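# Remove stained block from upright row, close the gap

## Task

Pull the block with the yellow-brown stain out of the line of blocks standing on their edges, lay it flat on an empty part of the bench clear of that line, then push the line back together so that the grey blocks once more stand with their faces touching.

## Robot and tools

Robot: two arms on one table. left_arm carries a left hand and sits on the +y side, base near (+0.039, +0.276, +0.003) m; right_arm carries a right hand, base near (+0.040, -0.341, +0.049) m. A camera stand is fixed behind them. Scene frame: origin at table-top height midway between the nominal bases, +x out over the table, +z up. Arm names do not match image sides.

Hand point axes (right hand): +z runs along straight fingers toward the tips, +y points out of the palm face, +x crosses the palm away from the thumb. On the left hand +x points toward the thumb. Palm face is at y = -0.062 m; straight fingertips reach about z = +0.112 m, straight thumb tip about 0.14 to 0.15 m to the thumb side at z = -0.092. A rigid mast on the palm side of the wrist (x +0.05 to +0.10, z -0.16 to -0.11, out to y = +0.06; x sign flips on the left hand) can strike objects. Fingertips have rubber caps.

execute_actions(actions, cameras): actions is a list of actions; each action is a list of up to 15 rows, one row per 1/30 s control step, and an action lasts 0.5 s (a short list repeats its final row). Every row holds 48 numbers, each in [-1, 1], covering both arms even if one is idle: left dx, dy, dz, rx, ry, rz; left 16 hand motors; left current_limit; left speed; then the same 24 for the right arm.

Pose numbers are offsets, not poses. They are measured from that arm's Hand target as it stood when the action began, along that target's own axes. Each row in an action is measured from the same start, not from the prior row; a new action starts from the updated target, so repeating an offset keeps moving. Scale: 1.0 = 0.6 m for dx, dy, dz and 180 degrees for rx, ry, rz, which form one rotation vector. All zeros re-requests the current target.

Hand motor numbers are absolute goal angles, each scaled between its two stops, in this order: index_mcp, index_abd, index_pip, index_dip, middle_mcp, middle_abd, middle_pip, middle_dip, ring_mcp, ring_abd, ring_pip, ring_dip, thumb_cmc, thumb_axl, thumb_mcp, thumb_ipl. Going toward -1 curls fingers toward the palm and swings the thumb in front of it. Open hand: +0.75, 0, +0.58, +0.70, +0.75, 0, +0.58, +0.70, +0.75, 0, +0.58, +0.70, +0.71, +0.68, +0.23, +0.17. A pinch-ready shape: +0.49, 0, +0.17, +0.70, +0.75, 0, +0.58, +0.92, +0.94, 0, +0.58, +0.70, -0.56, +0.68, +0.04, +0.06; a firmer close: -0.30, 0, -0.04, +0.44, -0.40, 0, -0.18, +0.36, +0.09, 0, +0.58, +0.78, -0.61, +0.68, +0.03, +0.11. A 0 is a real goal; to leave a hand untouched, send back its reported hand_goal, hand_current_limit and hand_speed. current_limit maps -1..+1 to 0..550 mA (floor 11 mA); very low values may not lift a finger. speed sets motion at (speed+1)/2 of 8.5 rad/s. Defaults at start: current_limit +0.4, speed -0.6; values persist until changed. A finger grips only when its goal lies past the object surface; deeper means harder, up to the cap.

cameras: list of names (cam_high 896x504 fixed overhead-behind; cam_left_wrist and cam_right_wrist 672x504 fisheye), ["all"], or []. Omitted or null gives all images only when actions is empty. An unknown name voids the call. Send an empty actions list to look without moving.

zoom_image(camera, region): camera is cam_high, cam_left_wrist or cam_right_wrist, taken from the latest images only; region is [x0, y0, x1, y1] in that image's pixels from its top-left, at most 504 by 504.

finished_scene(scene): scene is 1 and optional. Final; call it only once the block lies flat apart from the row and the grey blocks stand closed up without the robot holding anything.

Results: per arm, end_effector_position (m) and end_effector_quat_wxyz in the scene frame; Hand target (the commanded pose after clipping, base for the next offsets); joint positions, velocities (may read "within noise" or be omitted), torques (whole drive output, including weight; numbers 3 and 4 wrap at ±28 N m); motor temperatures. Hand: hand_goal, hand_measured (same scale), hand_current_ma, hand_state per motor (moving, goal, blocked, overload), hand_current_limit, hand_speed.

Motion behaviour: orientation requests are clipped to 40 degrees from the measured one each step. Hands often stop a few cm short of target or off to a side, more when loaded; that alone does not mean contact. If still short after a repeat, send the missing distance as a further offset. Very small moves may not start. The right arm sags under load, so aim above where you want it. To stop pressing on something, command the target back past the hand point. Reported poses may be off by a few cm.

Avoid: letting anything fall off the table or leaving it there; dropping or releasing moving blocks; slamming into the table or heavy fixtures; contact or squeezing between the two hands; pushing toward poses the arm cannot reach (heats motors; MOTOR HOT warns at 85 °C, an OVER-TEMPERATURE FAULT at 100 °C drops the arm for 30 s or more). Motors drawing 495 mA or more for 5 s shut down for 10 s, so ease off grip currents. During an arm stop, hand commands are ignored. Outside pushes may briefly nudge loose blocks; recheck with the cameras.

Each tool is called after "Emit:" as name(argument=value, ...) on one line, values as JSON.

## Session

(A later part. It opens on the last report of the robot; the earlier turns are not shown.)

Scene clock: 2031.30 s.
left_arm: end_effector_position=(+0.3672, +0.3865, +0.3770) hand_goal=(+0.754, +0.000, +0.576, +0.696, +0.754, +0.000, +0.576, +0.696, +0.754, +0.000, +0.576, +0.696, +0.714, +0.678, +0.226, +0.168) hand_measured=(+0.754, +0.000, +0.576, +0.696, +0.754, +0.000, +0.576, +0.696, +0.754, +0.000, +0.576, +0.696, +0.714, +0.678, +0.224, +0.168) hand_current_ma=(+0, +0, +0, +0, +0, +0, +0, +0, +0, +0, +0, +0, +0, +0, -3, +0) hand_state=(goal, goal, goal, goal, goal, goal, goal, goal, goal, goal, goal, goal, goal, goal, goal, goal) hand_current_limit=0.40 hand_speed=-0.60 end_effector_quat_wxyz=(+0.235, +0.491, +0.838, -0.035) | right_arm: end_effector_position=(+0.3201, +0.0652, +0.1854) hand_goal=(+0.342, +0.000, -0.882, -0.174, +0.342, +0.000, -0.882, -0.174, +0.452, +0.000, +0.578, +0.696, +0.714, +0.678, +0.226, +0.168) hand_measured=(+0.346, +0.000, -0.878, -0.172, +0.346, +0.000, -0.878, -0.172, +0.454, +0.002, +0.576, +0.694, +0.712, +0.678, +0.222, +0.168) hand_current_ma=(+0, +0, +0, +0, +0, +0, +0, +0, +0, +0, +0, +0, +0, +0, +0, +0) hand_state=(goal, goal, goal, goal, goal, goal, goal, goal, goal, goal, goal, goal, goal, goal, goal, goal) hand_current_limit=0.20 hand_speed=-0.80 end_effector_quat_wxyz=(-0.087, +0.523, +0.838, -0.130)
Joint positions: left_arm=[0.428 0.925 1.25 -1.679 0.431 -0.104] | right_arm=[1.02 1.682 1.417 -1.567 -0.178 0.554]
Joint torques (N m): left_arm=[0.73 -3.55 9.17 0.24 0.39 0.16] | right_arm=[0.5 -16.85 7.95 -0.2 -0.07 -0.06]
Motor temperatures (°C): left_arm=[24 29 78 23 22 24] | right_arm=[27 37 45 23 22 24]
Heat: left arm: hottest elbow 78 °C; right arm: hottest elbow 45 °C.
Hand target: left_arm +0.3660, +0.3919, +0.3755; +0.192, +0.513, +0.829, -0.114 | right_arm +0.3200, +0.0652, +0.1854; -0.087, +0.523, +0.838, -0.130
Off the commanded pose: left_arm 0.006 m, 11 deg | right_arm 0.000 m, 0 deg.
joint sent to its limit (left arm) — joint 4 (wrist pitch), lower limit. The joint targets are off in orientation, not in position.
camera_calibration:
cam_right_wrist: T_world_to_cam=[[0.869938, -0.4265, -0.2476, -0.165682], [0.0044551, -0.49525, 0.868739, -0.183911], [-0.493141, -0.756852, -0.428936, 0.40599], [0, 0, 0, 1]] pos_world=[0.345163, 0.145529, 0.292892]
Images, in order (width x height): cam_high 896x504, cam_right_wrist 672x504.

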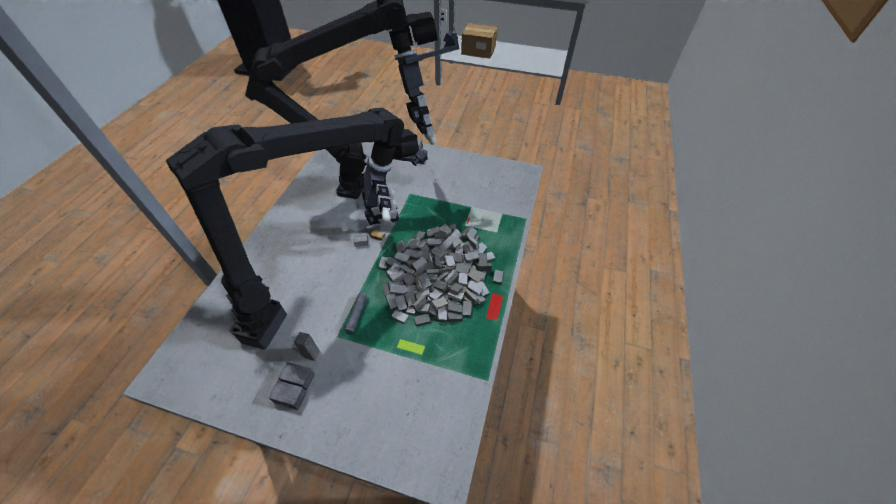

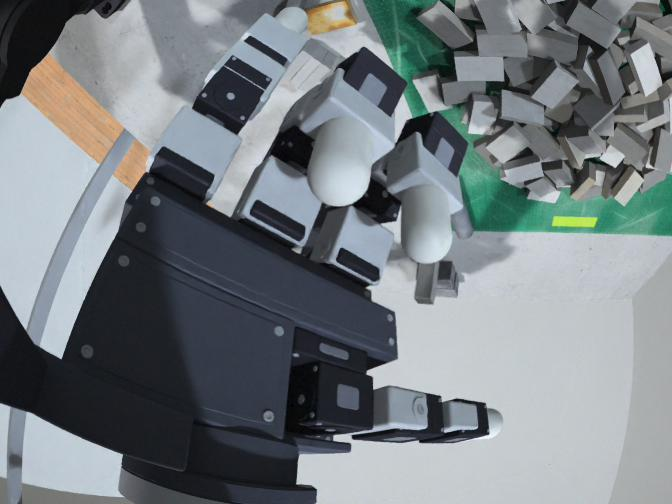

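Emit:
execute_actions(actions=[[[0,0,0,0,0,0,0.754,0,0.576,0.696,0.754,0,0.576,0.696,0.754,0,0.576,0.696,0.714,0.678,0.226,0.168,0.4,-0.6,0.006,0.005,0.006,0.002,0,0,0.342,0,-0.883,-0.174,0.342,0,-0.883,-0.174,0.452,0.0,0.577,0.696,0.714,0.678,0.226,0.168,0.2,-0.8],[0,0,0,0,0,0,0.754,0,0.576,0.696,0.754,0,0.576,0.696,0.754,0,0.576,0.696,0.714,0.678,0.226,0.168,0.4,-0.6,0.016,0.015,0.018,0.005,0,0,0.342,0,-0.883,-0.174,0.342,0,-0.883,-0.174,0.452,0.0,0.577,0.696,0.714,0.678,0.226,0.168,0.2,-0.8],[0,0,0,0,0,0,0.754,0,0.576,0.696,0.754,0,0.576,0.696,0.754,0,0.576,0.696,0.714,0.678,0.226,0.168,0.4,-0.6,0.027,0.025,0.031,0.008,0,0,0.342,0,-0.883,-0.174,0.342,0,-0.883,-0.174,0.452,0.0,0.577,0.696,0.714,0.678,0.226,0.168,0.2,-0.8],[0,0,0,0,0,0,0.754,0,0.576,0.696,0.754,0,0.576,0.696,0.754,0,0.576,0.696,0.714,0.678,0.226,0.168,0.4,-0.6,0.0355,0.033,0.0419,0.011,0,0,0.342,0,-0.883,-0.174,0.342,0,-0.883,-0.174,0.452,0.0,0.577,0.696,0.714,0.678,0.226,0.168,0.2,-0.8]]], cameras=["cam_high","cam_right_wrist"])

Emit:
zoom_image(camera="cam_high", region=[340, 200, 420, 255])

Emit:
zoom_image(camera="cam_right_wrist", region=[250, 0, 370, 100])

Scene clock: 2050.93 s.
left_arm: end_effector_position=(+0.3672, +0.3865, +0.3770) hand_goal=(+0.754, +0.000, +0.576, +0.696, +0.754, +0.000, +0.576, +0.696, +0.754, +0.000, +0.576, +0.696, +0.714, +0.678, +0.226, +0.168) hand_measured=(+0.754, +0.000, +0.576, +0.696, +0.754, +0.000, +0.576, +0.696, +0.754, +0.000, +0.576, +0.696, +0.714, +0.678, +0.224, +0.168) hand_current_ma=(+0, +0, +0, +0, +0, +0, +0, +0, +0, +0, +0, +0, +0, +0, -3, +0) hand_state=(goal, goal, goal, goal, goal, goal, goal, goal, goal, goal, goal, goal, goal, goal, goal, goal) hand_current_limit=0.40 hand_speed=-0.60 end_effector_quat_wxyz=(+0.235, +0.492, +0.838, -0.035) | right_arm: end_effector_position=(+0.3168, +0.0709, +0.1524) hand_goal=(+0.342, +0.000, -0.882, -0.174, +0.342, +0.000, -0.882, -0.174, +0.452, +0.000, +0.578, +0.696, +0.714, +0.678, +0.226, +0.168) hand_measured=(+0.346, +0.000, -0.878, -0.172, +0.346, +0.000, -0.878, -0.172, +0.454, +0.002, +0.576, +0.694, +0.712, +0.678, +0.222, +0.168) hand_current_ma=(+0, +0, +0, +0, +0, +0, +0, +0, +0, +0, +0, +0, +0, +0, +0, +0) hand_state=(goal, goal, goal, goal, goal, goal, goal, goal, goal, goal, goal, goal, goal, goal, goal, goal) hand_current_limit=0.20 hand_speed=-0.80 end_effector_quat_wxyz=(-0.097, +0.522, +0.833, -0.156)
Joint positions: left_arm=[0.428 0.925 1.25 -1.679 0.43 -0.102] | right_arm=[1.024 1.75 1.418 -1.552 -0.199 0.554]
Joint torques (N m): left_arm=[0.67 -3.9 8.94 0.39 0.39 0.14] | right_arm=[1.61 -15.97 11.1 -0.01 -0.21 0.05]
Motor temperatures (°C): left_arm=[24 28 74 23 22 24] | right_arm=[27 38 42 23 22 24]
Heat: left arm: hottest elbow 74 °C; right arm: hottest elbow 42 °C.
Hand target: left_arm +0.3660, +0.3919, +0.3755; +0.192, +0.513, +0.829, -0.114 | right_arm +0.3205, +0.0894, +0.1555; -0.096, +0.521, +0.836, -0.145
Off the commanded pose: left_arm 0.006 m, 11 deg | right_arm 0.019 m, 1 deg.
joint sent to its limit (left arm) — joint 4 (wrist pitch), lower limit. The joint targets are off in orientation, not in position.
camera_calibration:
cam_right_wrist: T_world_to_cam=[[0.857324, -0.437937, -0.270569, -0.160308], [0.0423209, -0.463863, 0.884896, -0.169154], [-0.513035, -0.770093, -0.379147, 0.394207], [0, 0, 0, 1]] pos_world=[0.346836, 0.154907, 0.255771]
Images, in order (width x height): cam_high 896x504, cam_right_wrist 672x504.

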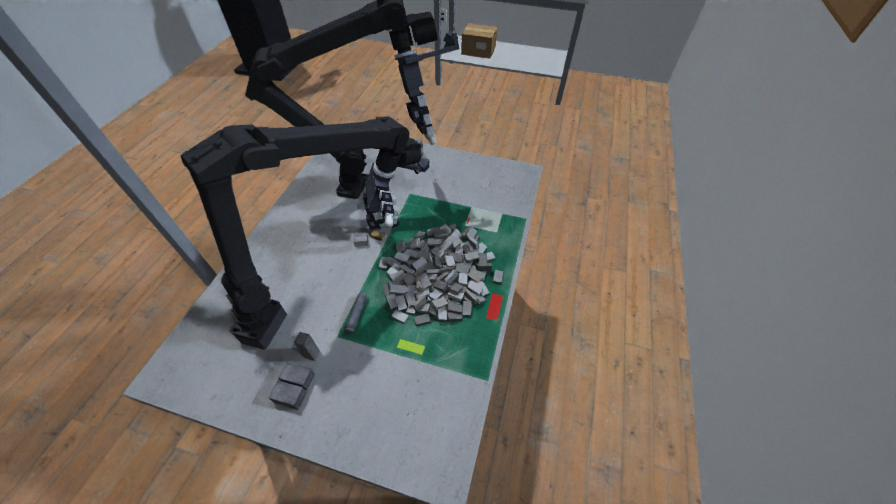

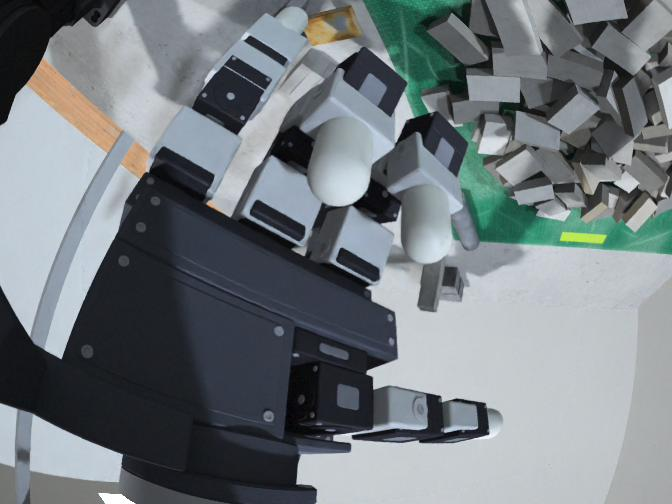

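Scaled by 6.300 from the camera's 896x504 image, which has a finer 1280x720 frame.

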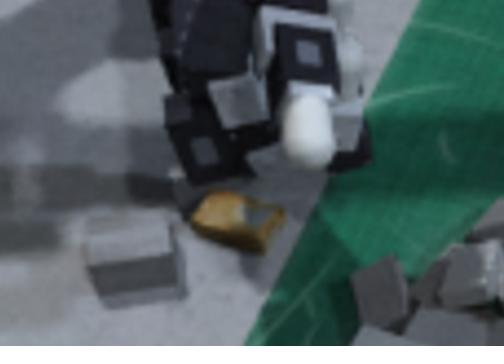

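Scaled by 4.200 from the camera's 672x504 image, which has a finer 960x720 frame.

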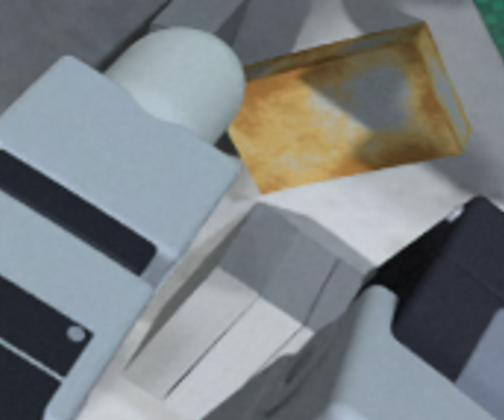

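Emit:
execute_actions(actions=[[[0,0,0,0,0,0,0.754,0,0.576,0.696,0.754,0,0.576,0.696,0.754,0,0.576,0.696,0.714,0.678,0.226,0.168,0.4,-0.6,0.005,0.005,-0.002,0,0,0,0.342,0,-0.883,-0.174,0.342,0,-0.883,-0.174,0.452,0.0,0.577,0.696,0.714,0.678,0.226,0.168,0.2,-0.8],[0,0,0,0,0,0,0.754,0,0.576,0.696,0.754,0,0.576,0.696,0.754,0,0.576,0.696,0.714,0.678,0.226,0.168,0.4,-0.6,0.01,0.01,-0.0035,0,0,0,0.342,0,-0.883,-0.174,0.342,0,-0.883,-0.174,0.452,0.0,0.577,0.696,0.714,0.678,0.226,0.168,0.2,-0.8],[0,0,0,0,0,0,0.754,0,0.576,0.696,0.754,0,0.576,0.696,0.754,0,0.576,0.696,0.714,0.678,0.226,0.168,0.4,-0.6,0.0147,0.0142,-0.0052,0,0,0,0.342,0,-0.883,-0.174,0.342,0,-0.883,-0.174,0.452,0.0,0.577,0.696,0.714,0.678,0.226,0.168,0.2,-0.8]]])

Scene clock: 2059.30 s.
left_arm: end_effector_position=(+0.3672, +0.3865, +0.3770) hand_goal=(+0.754, +0.000, +0.576, +0.696, +0.754, +0.000, +0.576, +0.696, +0.754, +0.000, +0.576, +0.696, +0.714, +0.678, +0.226, +0.168) hand_measured=(+0.754, +0.000, +0.576, +0.696, +0.754, +0.000, +0.576, +0.696, +0.754, +0.000, +0.576, +0.696, +0.714, +0.678, +0.224, +0.168) hand_current_ma=(+0, +0, +0, +0, +0, +0, +0, +0, +0, +0, +0, +0, +0, +0, -3, +0) hand_state=(goal, goal, goal, goal, goal, goal, goal, goal, goal, goal, goal, goal, goal, goal, goal, goal) hand_current_limit=0.40 hand_speed=-0.60 end_effector_quat_wxyz=(+0.235, +0.492, +0.838, -0.035) | right_arm: end_effector_position=(+0.3231, +0.0852, +0.1576) hand_goal=(+0.342, +0.000, -0.882, -0.174, +0.342, +0.000, -0.882, -0.174, +0.452, +0.000, +0.578, +0.696, +0.714, +0.678, +0.226, +0.168) hand_measured=(+0.346, +0.000, -0.878, -0.172, +0.346, +0.000, -0.878, -0.172, +0.452, +0.002, +0.576, +0.694, +0.712, +0.678, +0.222, +0.168) hand_current_ma=(+0, +0, +0, +0, +0, +0, +0, +0, +0, +0, +0, +0, +0, +0, +0, +0) hand_state=(goal, goal, goal, goal, goal, goal, goal, goal, goal, goal, goal, goal, goal, goal, goal, goal) hand_current_limit=0.20 hand_speed=-0.80 end_effector_quat_wxyz=(-0.097, +0.522, +0.835, -0.146)
Joint positions: left_arm=[0.428 0.925 1.25 -1.679 0.43 -0.102] | right_arm=[1.028 1.769 1.46 -1.552 -0.2 0.558]
Joint torques (N m): left_arm=[1.14 -3.6 8.95 0.28 0.38 0.16] | right_arm=[1.55 -15.03 11.33 -0.43 -0.18 0.06]
Motor temperatures (°C): left_arm=[24 28 72 23 22 24] | right_arm=[27 37 42 23 22 24]
Heat: left arm: hottest elbow 72 °C; right arm: hottest elbow 42 °C.
Hand target: left_arm +0.3660, +0.3919, +0.3755; +0.192, +0.513, +0.829, -0.114 | right_arm +0.3248, +0.1013, +0.1556; -0.096, +0.521, +0.836, -0.145
Off the commanded pose: left_arm 0.006 m, 11 deg | right_arm 0.016 m, 0 deg.
joint sent to its limit (left arm) — joint 4 (wrist pitch), lower limit. The joint targets are off in orientation, not in position.

Emit:
execute_actions(actions=[[[0,0,0,0,0,0,0.754,0,0.576,0.696,0.754,0,0.576,0.696,0.754,0,0.576,0.696,0.714,0.678,0.226,0.168,0.4,-0.6,-0.005,-0.002,0.01,0,0,0,0.342,0,-0.883,-0.174,0.342,0,-0.883,-0.174,0.452,0.0,0.577,0.696,0.714,0.678,0.226,0.168,0.2,-0.8],[0,0,0,0,0,0,0.754,0,0.576,0.696,0.754,0,0.576,0.696,0.754,0,0.576,0.696,0.714,0.678,0.226,0.168,0.4,-0.6,-0.01,-0.0034,0.02,0,0,0,0.342,0,-0.883,-0.174,0.342,0,-0.883,-0.174,0.452,0.0,0.577,0.696,0.714,0.678,0.226,0.168,0.2,-0.8],[0,0,0,0,0,0,0.754,0,0.576,0.696,0.754,0,0.576,0.696,0.754,0,0.576,0.696,0.714,0.678,0.226,0.168,0.4,-0.6,-0.0155,-0.0052,0.03,0,0,0,0.342,0,-0.883,-0.174,0.342,0,-0.883,-0.174,0.452,0.0,0.577,0.696,0.714,0.678,0.226,0.168,0.2,-0.8],[0,0,0,0,0,0,0.754,0,0.576,0.696,0.754,0,0.576,0.696,0.754,0,0.576,0.696,0.714,0.678,0.226,0.168,0.4,-0.6,-0.0205,-0.0068,0.039,0,0,0,0.342,0,-0.883,-0.174,0.342,0,-0.883,-0.174,0.452,0.0,0.577,0.696,0.714,0.678,0.226,0.168,0.2,-0.8]]], cameras=["cam_high","cam_right_wrist"])

Emit:
zoom_image(camera="cam_right_wrist", region=[250, 0, 370, 100])

Emit:
zoom_image(camera="cam_high", region=[340, 200, 420, 255])

Scene clock: 2066.83 s.
left_arm: end_effector_position=(+0.3672, +0.3865, +0.3770) hand_goal=(+0.754, +0.000, +0.576, +0.696, +0.754, +0.000, +0.576, +0.696, +0.754, +0.000, +0.576, +0.696, +0.714, +0.678, +0.226, +0.168) hand_measured=(+0.754, +0.000, +0.576, +0.696, +0.754, +0.000, +0.576, +0.696, +0.754, +0.000, +0.576, +0.696, +0.714, +0.678, +0.224, +0.168) hand_current_ma=(+0, +0, +0, +0, +0, +0, +0, +0, +0, +0, +0, +0, +0, +0, -3, +0) hand_state=(goal, goal, goal, goal, goal, goal, goal, goal, goal, goal, goal, goal, goal, goal, goal, goal) hand_current_limit=0.40 hand_speed=-0.60 end_effector_quat_wxyz=(+0.235, +0.492, +0.838, -0.035) | right_arm: end_effector_position=(+0.3230, +0.0851, +0.1447) hand_goal=(+0.342, +0.000, -0.882, -0.174, +0.342, +0.000, -0.882, -0.174, +0.452, +0.000, +0.578, +0.696, +0.714, +0.678, +0.226, +0.168) hand_measured=(+0.346, +0.000, -0.878, -0.172, +0.346, +0.000, -0.878, -0.172, +0.452, +0.002, +0.576, +0.694, +0.712, +0.678, +0.222, +0.168) hand_current_ma=(+0, +0, +0, +0, +0, +0, +0, +0, +0, +0, +0, +0, +0, +0, +0, +0) hand_state=(goal, goal, goal, goal, goal, goal, goal, goal, goal, goal, goal, goal, goal, goal, goal, goal) hand_current_limit=0.20 hand_speed=-0.80 end_effector_quat_wxyz=(-0.097, +0.522, +0.836, -0.138)
Joint positions: left_arm=[0.428 0.925 1.25 -1.679 0.43 -0.102] | right_arm=[1.028 1.769 1.425 -1.501 -0.2 0.558]
Joint torques (N m): left_arm=[0.5 -3.84 8.99 0.29 0.41 0.14] | right_arm=[1.14 -16.91 6.87 0.12 -0.11 -0.01]
Motor temperatures (°C): left_arm=[24 27 71 23 22 24] | right_arm=[27 37 44 23 22 24]
Heat: left arm: hottest elbow 71 °C; right arm: hottest elbow 44 °C.
Hand target: left_arm +0.3660, +0.3919, +0.3755; +0.192, +0.513, +0.829, -0.114 | right_arm +0.3195, +0.0852, +0.1349; -0.096, +0.521, +0.836, -0.145
Off the commanded pose: left_arm 0.006 m, 11 deg | right_arm 0.010 m, 1 deg.
joint sent to its limit (left arm) — joint 4 (wrist pitch), lower limit. The joint targets are off in orientation, not in position.
camera_calibration:
cam_right_wrist: T_world_to_cam=[[0.86233, -0.429531, -0.268123, -0.164174], [0.0250845, -0.492634, 0.869875, -0.145889], [-0.505725, -0.756845, -0.414039, 0.406973], [0, 0, 0, 1]] pos_world=[0.351049, 0.165627, 0.251389]
Images, in order (width x height): cam_high 896x504, cam_right_wrist 672x504.

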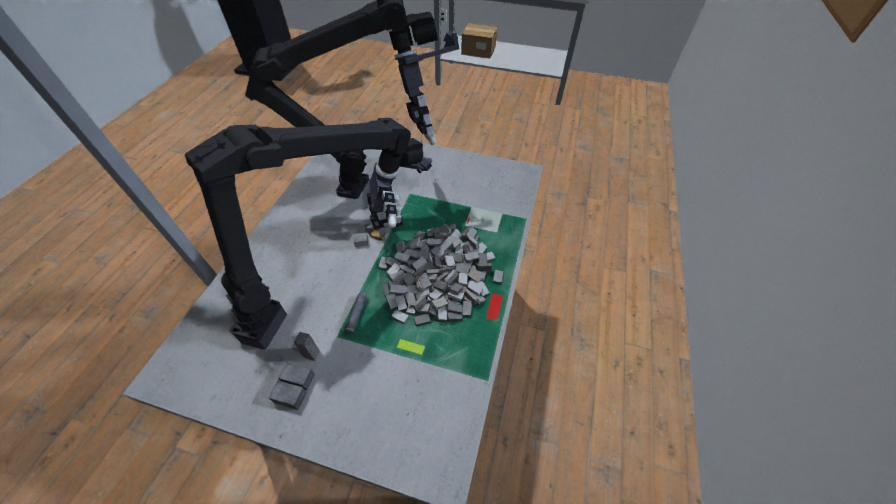

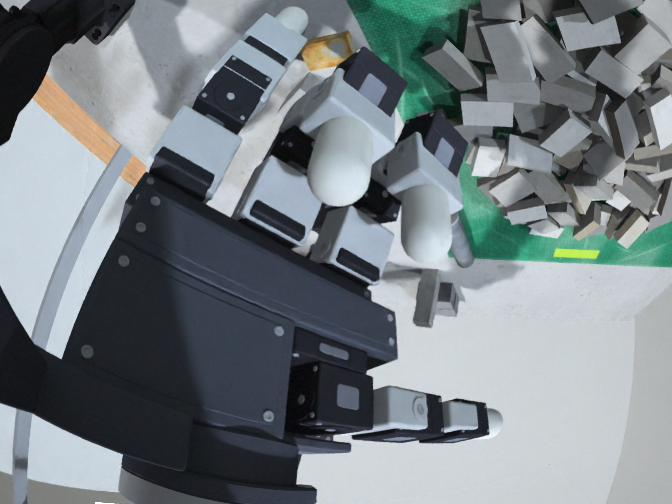

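Scaled by 4.200 from the camera's 672x504 image, which has a finer 960x720 frame.

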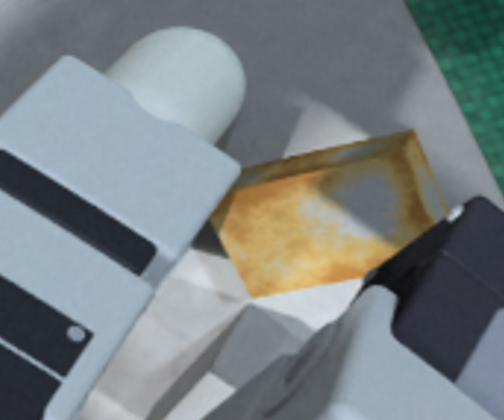

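Scaled by 6.300 from the camera's 896x504 image, which has a finer 1280x720 frame.

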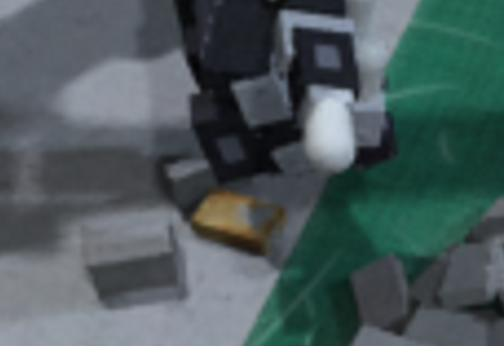

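Emit:
execute_actions(actions=[[[0,0,0,0,0,0,0.754,0,0.576,0.696,0.754,0,0.576,0.696,0.754,0,0.576,0.696,0.714,0.678,0.226,0.168,0.4,-0.6,-0.0003,0.002,0.01,0,0,0,0.342,0,-0.883,-0.174,0.342,0,-0.883,-0.174,0.452,0.0,0.577,0.696,0.714,0.678,0.226,0.168,0.2,-0.8],[0,0,0,0,0,0,0.754,0,0.576,0.696,0.754,0,0.576,0.696,0.754,0,0.576,0.696,0.714,0.678,0.226,0.168,0.4,-0.6,-0.0006,0.004,0.02,0,0,0,0.342,0,-0.883,-0.174,0.342,0,-0.883,-0.174,0.452,0.0,0.577,0.696,0.714,0.678,0.226,0.168,0.2,-0.8],[0,0,0,0,0,0,0.754,0,0.576,0.696,0.754,0,0.576,0.696,0.754,0,0.576,0.696,0.714,0.678,0.226,0.168,0.4,-0.6,-0.001,0.006,0.031,0,0,0,0.342,0,-0.883,-0.174,0.342,0,-0.883,-0.174,0.452,0.0,0.577,0.696,0.714,0.678,0.226,0.168,0.2,-0.8],[0,0,0,0,0,0,0.754,0,0.576,0.696,0.754,0,0.576,0.696,0.754,0,0.576,0.696,0.714,0.678,0.226,0.168,0.4,-0.6,-0.0015,0.008,0.042,0,0,0,0.342,0,-0.883,-0.174,0.342,0,-0.883,-0.174,0.452,0.0,0.577,0.696,0.714,0.678,0.226,0.168,0.2,-0.8]]], cameras=["cam_high","cam_right_wrist"])

Emit:
zoom_image(camera="cam_right_wrist", region=[230, 0, 370, 110])

Emit:
zoom_image(camera="cam_high", region=[340, 200, 420, 255])

Scene clock: 2075.77 s.
left_arm: end_effector_position=(+0.3672, +0.3865, +0.3770) hand_goal=(+0.754, +0.000, +0.576, +0.696, +0.754, +0.000, +0.576, +0.696, +0.754, +0.000, +0.576, +0.696, +0.714, +0.678, +0.226, +0.168) hand_measured=(+0.754, +0.000, +0.576, +0.696, +0.754, +0.000, +0.576, +0.696, +0.754, +0.000, +0.576, +0.696, +0.714, +0.678, +0.224, +0.168) hand_current_ma=(+0, +0, +0, +0, +0, +0, +0, +0, +0, +0, +0, +0, +0, +0, -3, +0) hand_state=(goal, goal, goal, goal, goal, goal, goal, goal, goal, goal, goal, goal, goal, goal, goal, goal) hand_current_limit=0.40 hand_speed=-0.60 end_effector_quat_wxyz=(+0.235, +0.492, +0.838, -0.035) | right_arm: end_effector_position=(+0.3216, +0.0828, +0.1268) hand_goal=(+0.342, +0.000, -0.882, -0.174, +0.342, +0.000, -0.882, -0.174, +0.452, +0.000, +0.578, +0.696, +0.714, +0.678, +0.226, +0.168) hand_measured=(+0.346, +0.000, -0.878, -0.172, +0.346, +0.000, -0.878, -0.172, +0.452, +0.002, +0.576, +0.694, +0.712, +0.678, +0.222, +0.168) hand_current_ma=(+0, +0, +0, +0, +0, +0, +0, +0, +0, +0, +0, +0, +0, +0, +0, +0) hand_state=(goal, goal, goal, goal, goal, goal, goal, goal, goal, goal, goal, goal, goal, goal, goal, goal) hand_current_limit=0.20 hand_speed=-0.80 end_effector_quat_wxyz=(-0.097, +0.522, +0.837, -0.130)
Joint positions: left_arm=[0.428 0.925 1.25 -1.679 0.43 -0.102] | right_arm=[1.028 1.769 1.375 -1.436 -0.2 0.558]
Joint torques (N m): left_arm=[0.5 -3.66 9.18 0.21 0.4 0.14] | right_arm=[1.44 -15.27 6.8 0.1 -0.14 0.01]
Motor temperatures (°C): left_arm=[24 27 70 23 22 24] | right_arm=[27 37 43 23 22 24]
Heat: left arm: hottest elbow 70 °C; right arm: hottest elbow 43 °C.
Hand target: left_arm +0.3660, +0.3919, +0.3755; +0.192, +0.513, +0.829, -0.114 | right_arm +0.3160, +0.0828, +0.1095; -0.096, +0.521, +0.836, -0.145
Off the commanded pose: left_arm 0.006 m, 11 deg | right_arm 0.018 m, 2 deg.
joint sent to its limit (left arm) — joint 4 (wrist pitch), lower limit. The joint targets are off in orientation, not in position.
camera_calibration:
cam_right_wrist: T_world_to_cam=[[0.86446, -0.425916, -0.267028, -0.169971], [0.0181557, -0.504387, 0.863287, -0.127316], [-0.502373, -0.751125, -0.42829, 0.397332], [0, 0, 0, 1]] pos_world=[0.348853, 0.161836, 0.234697]
Images, in order (width x height): cam_high 896x504, cam_right_wrist 672x504.

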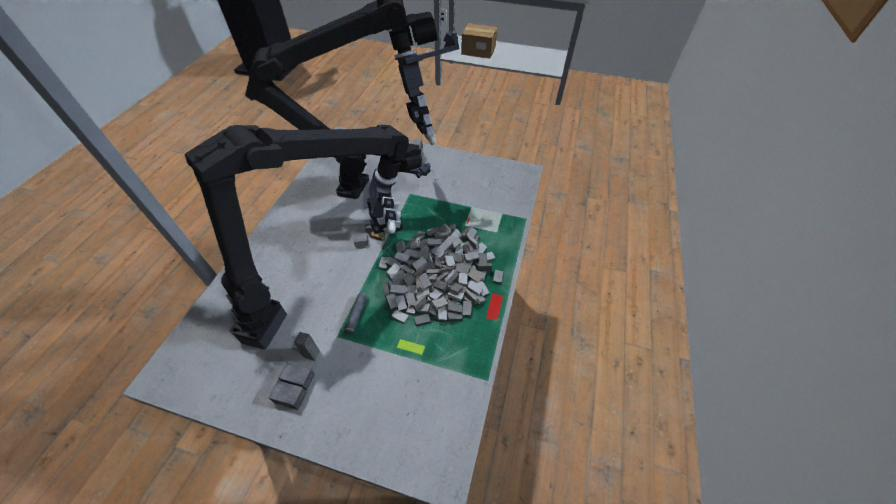

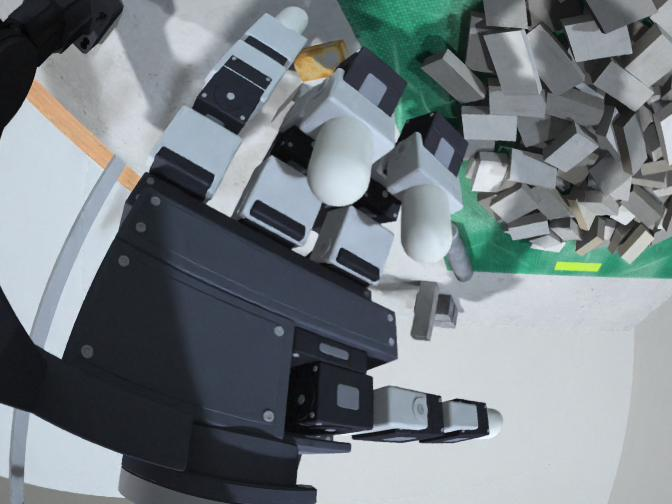

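Scaled by 3.600 from the camera's 672x504 image, which has a finer 960x720 frame.

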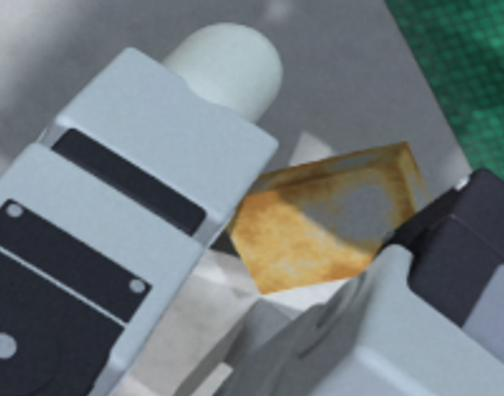

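Scaled by 6.300 from the camera's 896x504 image, which has a finer 1280x720 frame.

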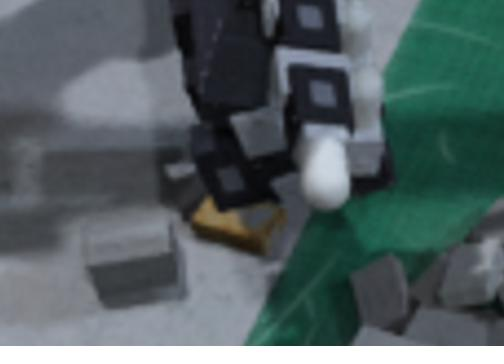

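Emit:
execute_actions(actions=[[[0,0,0,0,0,0,0.754,0,0.576,0.696,0.754,0,0.576,0.696,0.754,0,0.576,0.696,0.714,0.678,0.226,0.168,0.4,-0.6,-0.001,0,0.008,0,0,0,0.342,0,-0.883,-0.174,0.342,0,-0.883,-0.174,0.452,0.0,0.577,0.696,0.714,0.678,0.226,0.168,0.2,-0.8],[0,0,0,0,0,0,0.754,0,0.576,0.696,0.754,0,0.576,0.696,0.754,0,0.576,0.696,0.714,0.678,0.226,0.168,0.4,-0.6,-0.0015,0,0.015,0,0,0,0.342,0,-0.883,-0.174,0.342,0,-0.883,-0.174,0.452,0.0,0.577,0.696,0.714,0.678,0.226,0.168,0.2,-0.8],[0,0,0,0,0,0,0.754,0,0.576,0.696,0.754,0,0.576,0.696,0.754,0,0.576,0.696,0.714,0.678,0.226,0.168,0.4,-0.6,-0.0022,0,0.0211,0,0,0,0.342,0,-0.883,-0.174,0.342,0,-0.883,-0.174,0.452,0.0,0.577,0.696,0.714,0.678,0.226,0.168,0.2,-0.8]]], cameras=["cam_right_wrist"])

Emit:
zoom_image(camera="cam_right_wrist", region=[230, 0, 370, 110])

Scene clock: 2084.73 s.
left_arm: end_effector_position=(+0.3672, +0.3865, +0.3770) hand_goal=(+0.754, +0.000, +0.576, +0.696, +0.754, +0.000, +0.576, +0.696, +0.754, +0.000, +0.576, +0.696, +0.714, +0.678, +0.226, +0.168) hand_measured=(+0.754, +0.000, +0.576, +0.696, +0.754, +0.000, +0.576, +0.696, +0.754, +0.000, +0.576, +0.696, +0.714, +0.678, +0.224, +0.168) hand_current_ma=(+0, +0, +0, +0, +0, +0, +0, +0, +0, +0, +0, +0, +0, +0, -3, +0) hand_state=(goal, goal, goal, goal, goal, goal, goal, goal, goal, goal, goal, goal, goal, goal, goal, goal) hand_current_limit=0.40 hand_speed=-0.60 end_effector_quat_wxyz=(+0.235, +0.492, +0.838, -0.035) | right_arm: end_effector_position=(+0.3200, +0.0800, +0.1166) hand_goal=(+0.342, +0.000, -0.882, -0.174, +0.342, +0.000, -0.882, -0.174, +0.452, +0.000, +0.578, +0.696, +0.714, +0.678, +0.226, +0.168) hand_measured=(+0.346, +0.000, -0.878, -0.172, +0.346, +0.000, -0.878, -0.172, +0.452, +0.002, +0.576, +0.694, +0.712, +0.678, +0.222, +0.168) hand_current_ma=(+0, +0, +0, +0, +0, +0, +0, +0, +0, +0, +0, +0, +0, +0, +0, +0) hand_state=(goal, goal, goal, goal, goal, goal, goal, goal, goal, goal, goal, goal, goal, goal, goal, goal) hand_current_limit=0.20 hand_speed=-0.80 end_effector_quat_wxyz=(-0.097, +0.522, +0.838, -0.128)
Joint positions: left_arm=[0.428 0.925 1.25 -1.679 0.43 -0.102] | right_arm=[1.028 1.769 1.346 -1.402 -0.2 0.558]
Joint torques (N m): left_arm=[0.67 -3.37 9.06 0.29 0.42 0.14] | right_arm=[1.44 -14.92 6.64 0.05 -0.16 0.05]
Motor temperatures (°C): left_arm=[24 27 69 23 22 24] | right_arm=[27 37 42 23 22 24]
Heat: left arm: hottest elbow 69 °C; right arm: hottest elbow 42 °C.
Hand target: left_arm +0.3660, +0.3919, +0.3755; +0.192, +0.513, +0.829, -0.114 | right_arm +0.3127, +0.0800, +0.0977; -0.096, +0.521, +0.836, -0.144
Off the commanded pose: left_arm 0.006 m, 11 deg | right_arm 0.020 m, 2 deg.
joint sent to its limit (left arm) — joint 4 (wrist pitch), lower limit. The joint targets are off in orientation, not in position.
camera_calibration:
cam_right_wrist: T_world_to_cam=[[0.865077, -0.424865, -0.266703, -0.172762], [0.0161661, -0.507776, 0.861337, -0.11877], [-0.501378, -0.749435, -0.432397, 0.39009], [0, 0, 0, 1]] pos_world=[0.346955, 0.158638, 0.224899]
Images, in order (width x height): cam_right_wrist 672x504.

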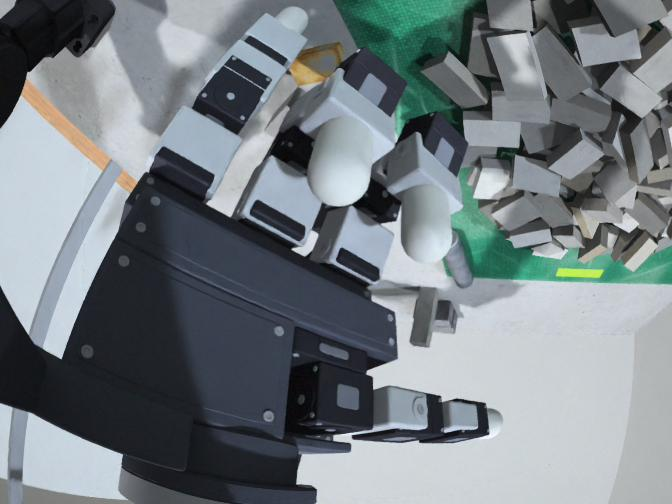

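Scaled by 3.600 from the camera's 672x504 image, which has a finer 960x720 frame.

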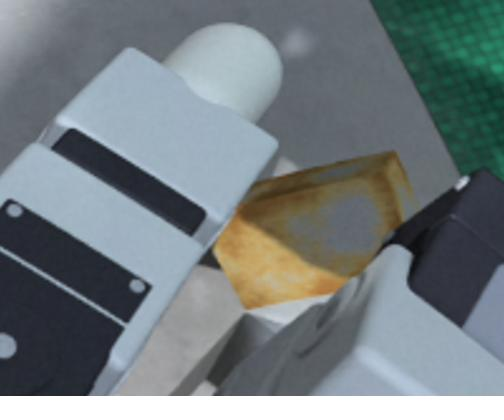

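Emit:
execute_actions(actions=[[[0,0,0,0,0,0,0.754,0,0.576,0.696,0.754,0,0.576,0.696,0.754,0,0.576,0.696,0.714,0.678,0.226,0.168,0.4,-0.6,0,0,0,0,0,0,0.342,0,-0.883,-0.174,0.342,0,-0.883,-0.174,0.49,0.0,0.577,0.696,0.714,0.678,0.226,0.168,0.2,-0.94],[0,0,0,0,0,0,0.754,0,0.576,0.696,0.754,0,0.576,0.696,0.754,0,0.576,0.696,0.714,0.678,0.226,0.168,0.4,-0.6,0,0,0,0,0,0,0.342,0,-0.883,-0.174,0.342,0,-0.883,-0.174,0.54,0.02,0.577,0.696,0.714,0.678,0.226,0.168,0.2,-0.94],[0,0,0,0,0,0,0.754,0,0.576,0.696,0.754,0,0.576,0.696,0.754,0,0.576,0.696,0.714,0.678,0.226,0.168,0.4,-0.6,0,0,0,0,0,0,0.342,0,-0.883,-0.174,0.342,0,-0.883,-0.174,0.58,0.03,0.577,0.696,0.714,0.678,0.226,0.168,0.2,-0.94]]], cameras=["cam_right_wrist","cam_high"])

Emit:
zoom_image(camera="cam_right_wrist", region=[170, 0, 340, 130])

Emit:
zoom_image(camera="cam_high", region=[340, 200, 420, 255])

Scene clock: 2101.30 s.
left_arm: end_effector_position=(+0.3672, +0.3865, +0.3770) hand_goal=(+0.754, +0.000, +0.576, +0.696, +0.754, +0.000, +0.576, +0.696, +0.754, +0.000, +0.576, +0.696, +0.714, +0.678, +0.226, +0.168) hand_measured=(+0.754, +0.000, +0.576, +0.696, +0.754, +0.000, +0.576, +0.696, +0.754, +0.000, +0.576, +0.696, +0.714, +0.678, +0.224, +0.168) hand_current_ma=(+0, +0, +0, +0, +0, +0, +0, +0, +0, +0, +0, +0, +0, +0, -3, +0) hand_state=(goal, goal, goal, goal, goal, goal, goal, goal, goal, goal, goal, goal, goal, goal, goal, goal) hand_current_limit=0.40 hand_speed=-0.60 end_effector_quat_wxyz=(+0.235, +0.492, +0.838, -0.035) | right_arm: end_effector_position=(+0.3203, +0.0804, +0.1166) hand_goal=(+0.342, +0.000, -0.882, -0.174, +0.342, +0.000, -0.882, -0.174, +0.580, +0.030, +0.578, +0.696, +0.714, +0.678, +0.226, +0.168) hand_measured=(+0.346, +0.000, -0.878, -0.172, +0.346, +0.000, -0.878, -0.172, +0.560, +0.028, +0.576, +0.694, +0.712, +0.678, +0.222, +0.168) hand_current_ma=(+0, +0, +0, +0, +0, +0, +0, +0, -7, +0, +0, +0, +0, +0, +0, +0) hand_state=(goal, goal, goal, goal, goal, goal, goal, goal, goal, goal, goal, goal, goal, goal, goal, goal) hand_current_limit=0.20 hand_speed=-0.94 end_effector_quat_wxyz=(-0.097, +0.522, +0.838, -0.127)
Joint positions: left_arm=[0.428 0.925 1.25 -1.679 0.43 -0.102] | right_arm=[1.028 1.769 1.346 -1.4 -0.2 0.56]
Joint torques (N m): left_arm=[0.79 -3.25 9.02 0.24 0.39 0.17] | right_arm=[2.08 -14.92 6.64 0.06 -0.18 0.03]
Motor temperatures (°C): left_arm=[24 27 68 23 22 24] | right_arm=[27 37 40 23 22 24]
Heat: left arm: hottest elbow 68 °C; right arm: hottest elbow 40 °C.
Hand target: left_arm +0.3660, +0.3919, +0.3755; +0.192, +0.513, +0.829, -0.114 | right_arm +0.3127, +0.0799, +0.0977; -0.096, +0.521, +0.836, -0.145
Off the commanded pose: left_arm 0.006 m, 11 deg | right_arm 0.020 m, 2 deg.
joint sent to its limit (left arm) — joint 4 (wrist pitch), lower limit. The joint targets are off in orientation, not in position.
camera_calibration:
cam_right_wrist: T_world_to_cam=[[0.86496, -0.425322, -0.266355, -0.172875], [0.0145985, -0.509207, 0.86052, -0.117805], [-0.501629, -0.748204, -0.434235, 0.39074], [0, 0, 0, 1]] pos_world=[0.347256, 0.158839, 0.225]
Images, in order (width x height): cam_high 896x504, cam_right_wrist 672x504.

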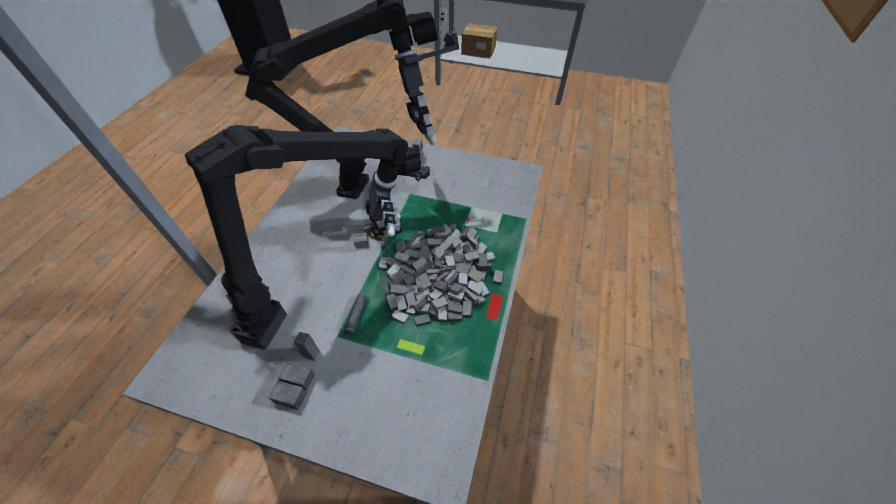

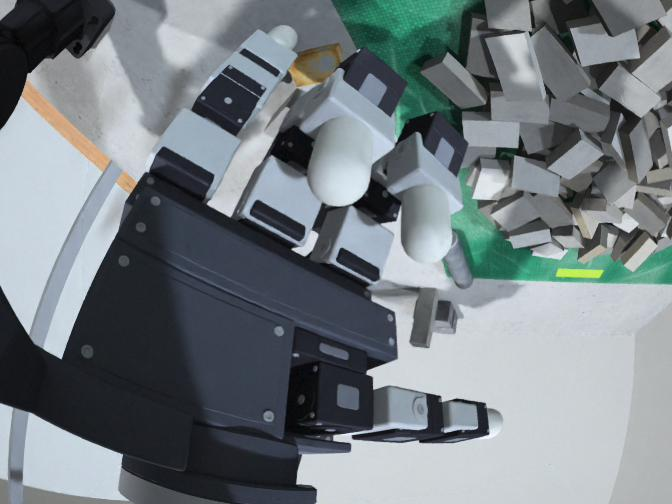

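Scaled by 2.965 from the camera's 672x504 image, which has a finer 960x720 frame.

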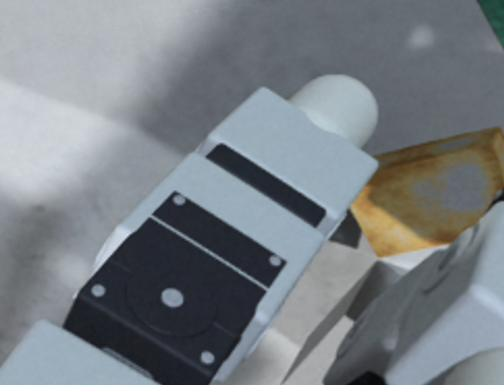

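Scaled by 6.300 from the camera's 896x504 image, which has a finer 1280x720 frame.

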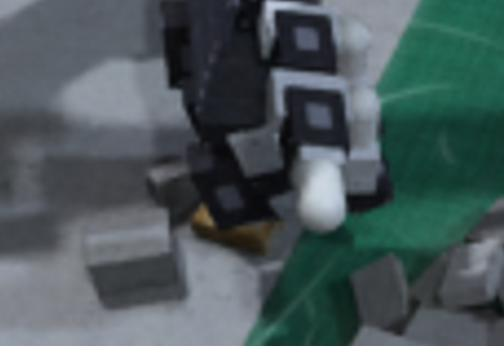

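Emit:
execute_actions(actions=[[[0,0,0,0,0,0,0.754,0,0.576,0.696,0.754,0,0.576,0.696,0.754,0,0.576,0.696,0.714,0.678,0.226,0.168,0.4,-0.6,0,0,0,0,0,0,0.342,0,-0.883,-0.174,0.342,0,-0.883,-0.174,0.61,0.04,0.577,0.696,0.714,0.678,0.226,0.168,0.2,-0.94],[0,0,0,0,0,0,0.754,0,0.576,0.696,0.754,0,0.576,0.696,0.754,0,0.576,0.696,0.714,0.678,0.226,0.168,0.4,-0.6,0,0,0,0,0,0,0.342,0,-0.883,-0.174,0.342,0,-0.883,-0.174,0.64,0.05,0.577,0.696,0.714,0.678,0.226,0.168,0.2,-0.94],[0,0,0,0,0,0,0.754,0,0.576,0.696,0.754,0,0.576,0.696,0.754,0,0.576,0.696,0.714,0.678,0.226,0.168,0.4,-0.6,0,0,0,0,0,0,0.342,0,-0.883,-0.174,0.342,0,-0.883,-0.174,0.67,0.06,0.577,0.696,0.714,0.678,0.226,0.168,0.2,-0.94]]], cameras=["cam_right_wrist","cam_high"])

Emit:
zoom_image(camera="cam_high", region=[340, 200, 420, 255])

Emit:
zoom_image(camera="cam_right_wrist", region=[170, 0, 340, 130])

Scene clock: 2108.10 s.
left_arm: end_effector_position=(+0.3672, +0.3865, +0.3770) hand_goal=(+0.754, +0.000, +0.576, +0.696, +0.754, +0.000, +0.576, +0.696, +0.754, +0.000, +0.576, +0.696, +0.714, +0.678, +0.226, +0.168) hand_measured=(+0.754, +0.000, +0.576, +0.696, +0.754, +0.000, +0.576, +0.696, +0.754, +0.000, +0.576, +0.696, +0.714, +0.678, +0.224, +0.168) hand_current_ma=(+0, +0, +0, +0, +0, +0, +0, +0, +0, +0, +0, +0, +0, +0, -3, +0) hand_state=(goal, goal, goal, goal, goal, goal, goal, goal, goal, goal, goal, goal, goal, goal, goal, goal) hand_current_limit=0.40 hand_speed=-0.60 end_effector_quat_wxyz=(+0.235, +0.492, +0.838, -0.035) | right_arm: end_effector_position=(+0.3203, +0.0804, +0.1166) hand_goal=(+0.342, +0.000, -0.882, -0.174, +0.342, +0.000, -0.882, -0.174, +0.670, +0.060, +0.578, +0.696, +0.714, +0.678, +0.226, +0.168) hand_measured=(+0.346, +0.000, -0.878, -0.172, +0.346, +0.000, -0.878, -0.172, +0.646, +0.054, +0.576, +0.694, +0.712, +0.678, +0.222, +0.168) hand_current_ma=(+0, +0, +0, +0, +0, +0, +0, +0, -10, +0, +0, +0, +0, +0, +0, +0) hand_state=(goal, goal, goal, goal, goal, goal, goal, goal, blocked, goal, goal, goal, goal, goal, goal, goal) hand_current_limit=0.20 hand_speed=-0.94 end_effector_quat_wxyz=(-0.097, +0.522, +0.838, -0.127)
Joint positions: left_arm=[0.428 0.925 1.25 -1.679 0.43 -0.102] | right_arm=[1.028 1.769 1.346 -1.4 -0.2 0.56]
Joint torques (N m): left_arm=[0.38 -3.72 9.07 0.34 0.41 0.18] | right_arm=[1.55 -14.8 6.67 0.01 -0.18 0.03]
Motor temperatures (°C): left_arm=[24 27 67 23 22 24] | right_arm=[27 37 40 23 22 24]
Heat: left arm: hottest elbow 67 °C; right arm: hottest elbow 40 °C.
Hand target: left_arm +0.3660, +0.3919, +0.3755; +0.192, +0.513, +0.829, -0.114 | right_arm +0.3127, +0.0800, +0.0977; -0.096, +0.521, +0.836, -0.145
Off the commanded pose: left_arm 0.006 m, 11 deg | right_arm 0.020 m, 2 deg.
joint sent to its limit (left arm) — joint 4 (wrist pitch), lower limit. The joint targets are off in orientation, not in position.
camera_calibration:
cam_right_wrist: T_world_to_cam=[[0.86496, -0.425322, -0.266355, -0.172875], [0.0145985, -0.509207, 0.86052, -0.117805], [-0.501629, -0.748204, -0.434235, 0.39074], [0, 0, 0, 1]] pos_world=[0.347256, 0.158839, 0.225]
Images, in order (width x height): cam_high 896x504, cam_right_wrist 672x504.

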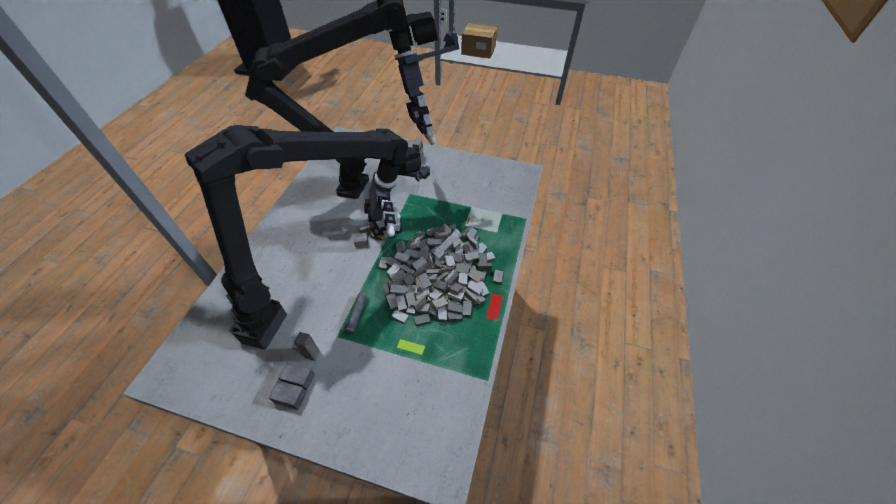

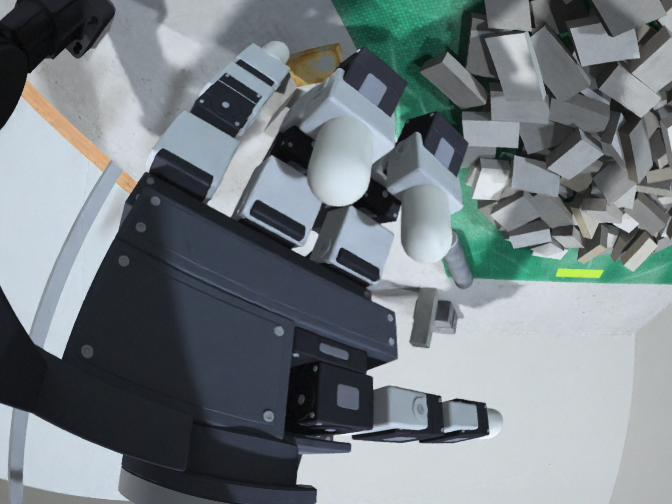

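Scaled by 6.300 from the camera's 896x504 image, which has a finer 1280x720 frame.

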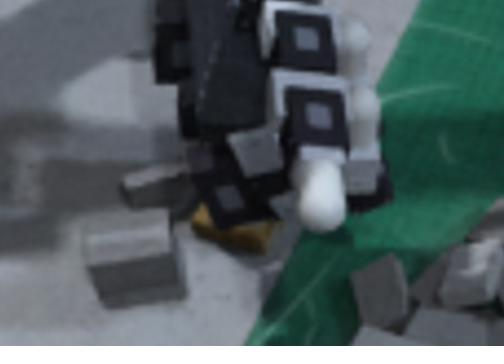

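Scaled by 2.965 from the camera's 672x504 image, which has a finer 960x720 frame.

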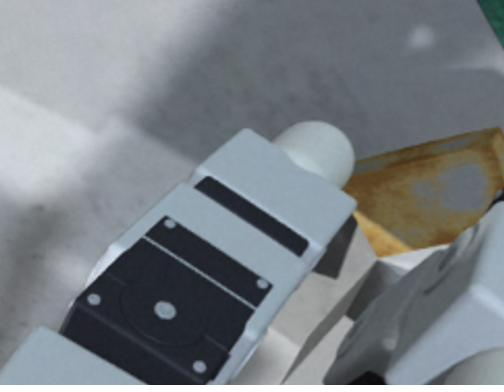

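Emit:
zoom_image(camera="cam_high", region=[348, 216, 388, 251])

Scaled by 12.600 from the camera's 896x504 image, which has a finer 1280x720 frame.

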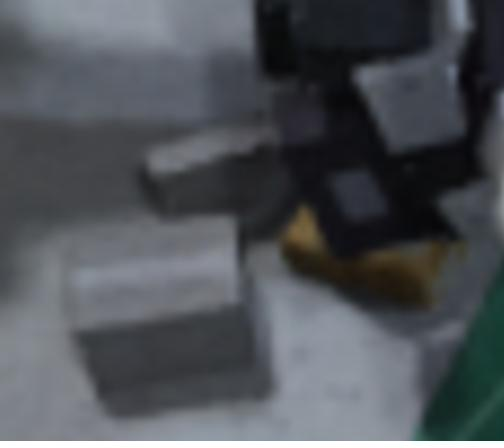

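Emit:
execute_actions(actions=[[[0,0,0,0,0,0,0.754,0,0.576,0.696,0.754,0,0.576,0.696,0.754,0,0.576,0.696,0.714,0.678,0.226,0.168,0.4,-0.6,0,0,0,0,0,0,0.342,0,-0.883,-0.174,0.342,0,-0.883,-0.174,0.69,0.07,0.577,0.696,0.714,0.678,0.226,0.168,0.2,-0.94],[0,0,0,0,0,0,0.754,0,0.576,0.696,0.754,0,0.576,0.696,0.754,0,0.576,0.696,0.714,0.678,0.226,0.168,0.4,-0.6,0,0,0,0,0,0,0.342,0,-0.883,-0.174,0.342,0,-0.883,-0.174,0.715,0.08,0.577,0.696,0.714,0.678,0.226,0.168,0.2,-0.94],[0,0,0,0,0,0,0.754,0,0.576,0.696,0.754,0,0.576,0.696,0.754,0,0.576,0.696,0.714,0.678,0.226,0.168,0.4,-0.6,0,0,0,0,0,0,0.342,0,-0.883,-0.174,0.342,0,-0.883,-0.174,0.74,0.09,0.577,0.696,0.714,0.678,0.226,0.168,0.2,-0.94]]], cameras=["cam_right_wrist","cam_high"])

Emit:
zoom_image(camera="cam_high", region=[348, 216, 388, 251])

Emit:
zoom_image(camera="cam_right_wrist", region=[170, 0, 340, 130])

Scene clock: 2129.80 s.
left_arm: end_effector_position=(+0.3672, +0.3865, +0.3770) hand_goal=(+0.754, +0.000, +0.576, +0.696, +0.754, +0.000, +0.576, +0.696, +0.754, +0.000, +0.576, +0.696, +0.714, +0.678, +0.226, +0.168) hand_measured=(+0.754, +0.000, +0.576, +0.696, +0.754, +0.000, +0.576, +0.696, +0.754, +0.000, +0.576, +0.696, +0.714, +0.678, +0.224, +0.168) hand_current_ma=(+0, +0, +0, +0, +0, +0, +0, +0, +0, +0, +0, +0, +0, +0, -3, +0) hand_state=(goal, goal, goal, goal, goal, goal, goal, goal, goal, goal, goal, goal, goal, goal, goal, goal) hand_current_limit=0.40 hand_speed=-0.60 end_effector_quat_wxyz=(+0.235, +0.492, +0.838, -0.035) | right_arm: end_effector_position=(+0.3203, +0.0804, +0.1166) hand_goal=(+0.342, +0.000, -0.882, -0.174, +0.342, +0.000, -0.882, -0.174, +0.740, +0.090, +0.578, +0.696, +0.714, +0.678, +0.226, +0.168) hand_measured=(+0.346, +0.000, -0.878, -0.172, +0.346, +0.000, -0.878, -0.172, +0.714, +0.084, +0.574, +0.694, +0.712, +0.678, +0.222, +0.168) hand_current_ma=(+0, +0, +0, +0, +0, +0, +0, +0, -12, +0, +0, +0, +0, +0, +0, +0) hand_state=(goal, goal, goal, goal, goal, goal, goal, goal, blocked, goal, goal, goal, goal, goal, goal, goal) hand_current_limit=0.20 hand_speed=-0.94 end_effector_quat_wxyz=(-0.097, +0.522, +0.838, -0.127)
Joint positions: left_arm=[0.428 0.925 1.25 -1.679 0.43 -0.102] | right_arm=[1.028 1.769 1.346 -1.4 -0.2 0.56]
Joint torques (N m): left_arm=[0.44 -3.78 9.07 0.27 0.4 0.16] | right_arm=[1.55 -14.86 6.65 0.08 -0.18 0.05]
Motor temperatures (°C): left_arm=[24 27 66 23 22 24] | right_arm=[26 37 38 23 22 24]
Heat: left arm: hottest elbow 66 °C; right arm: hottest elbow 38 °C.
Hand target: left_arm +0.3660, +0.3919, +0.3755; +0.192, +0.513, +0.829, -0.114 | right_arm +0.3127, +0.0800, +0.0977; -0.096, +0.521, +0.836, -0.145
Off the commanded pose: left_arm 0.006 m, 11 deg | right_arm 0.020 m, 2 deg.
joint sent to its limit (left arm) — joint 4 (wrist pitch), lower limit. The joint targets are off in orientation, not in position.
camera_calibration:
cam_right_wrist: T_world_to_cam=[[0.86496, -0.425322, -0.266355, -0.172875], [0.0145985, -0.509207, 0.86052, -0.117805], [-0.501629, -0.748204, -0.434235, 0.39074], [0, 0, 0, 1]] pos_world=[0.347256, 0.158839, 0.225]
Images, in order (width x height): cam_high 896x504, cam_right_wrist 672x504.

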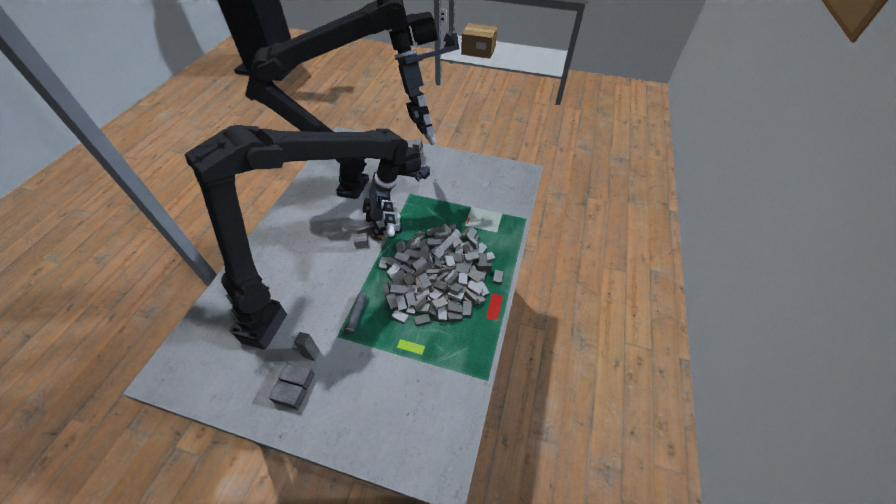

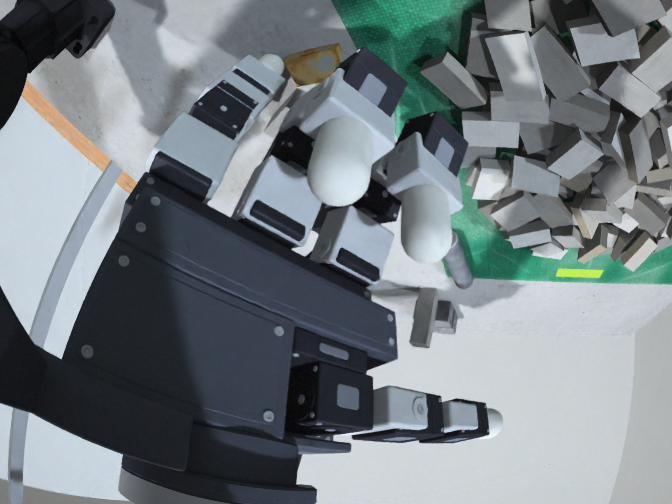

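Scaled by 12.600 from the camera's 896x504 image, which has a finer 1280x720 frame.

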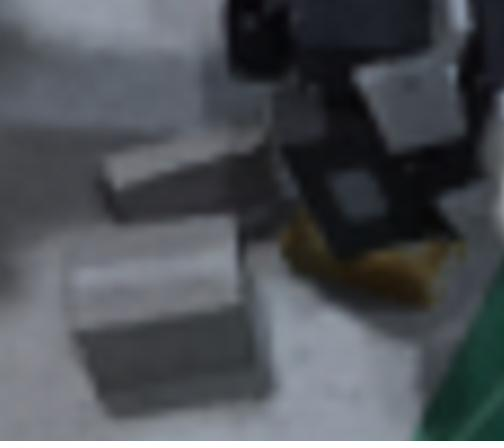

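Scaled by 2.965 from the camera's 672x504 image, which has a finer 960x720 frame.

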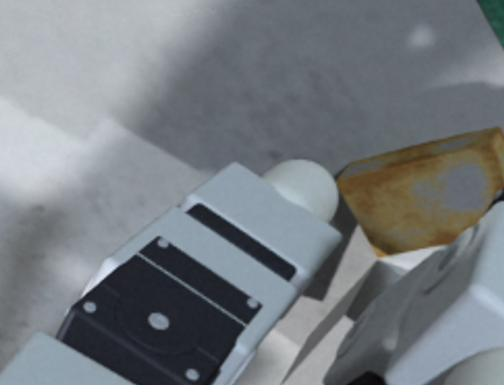

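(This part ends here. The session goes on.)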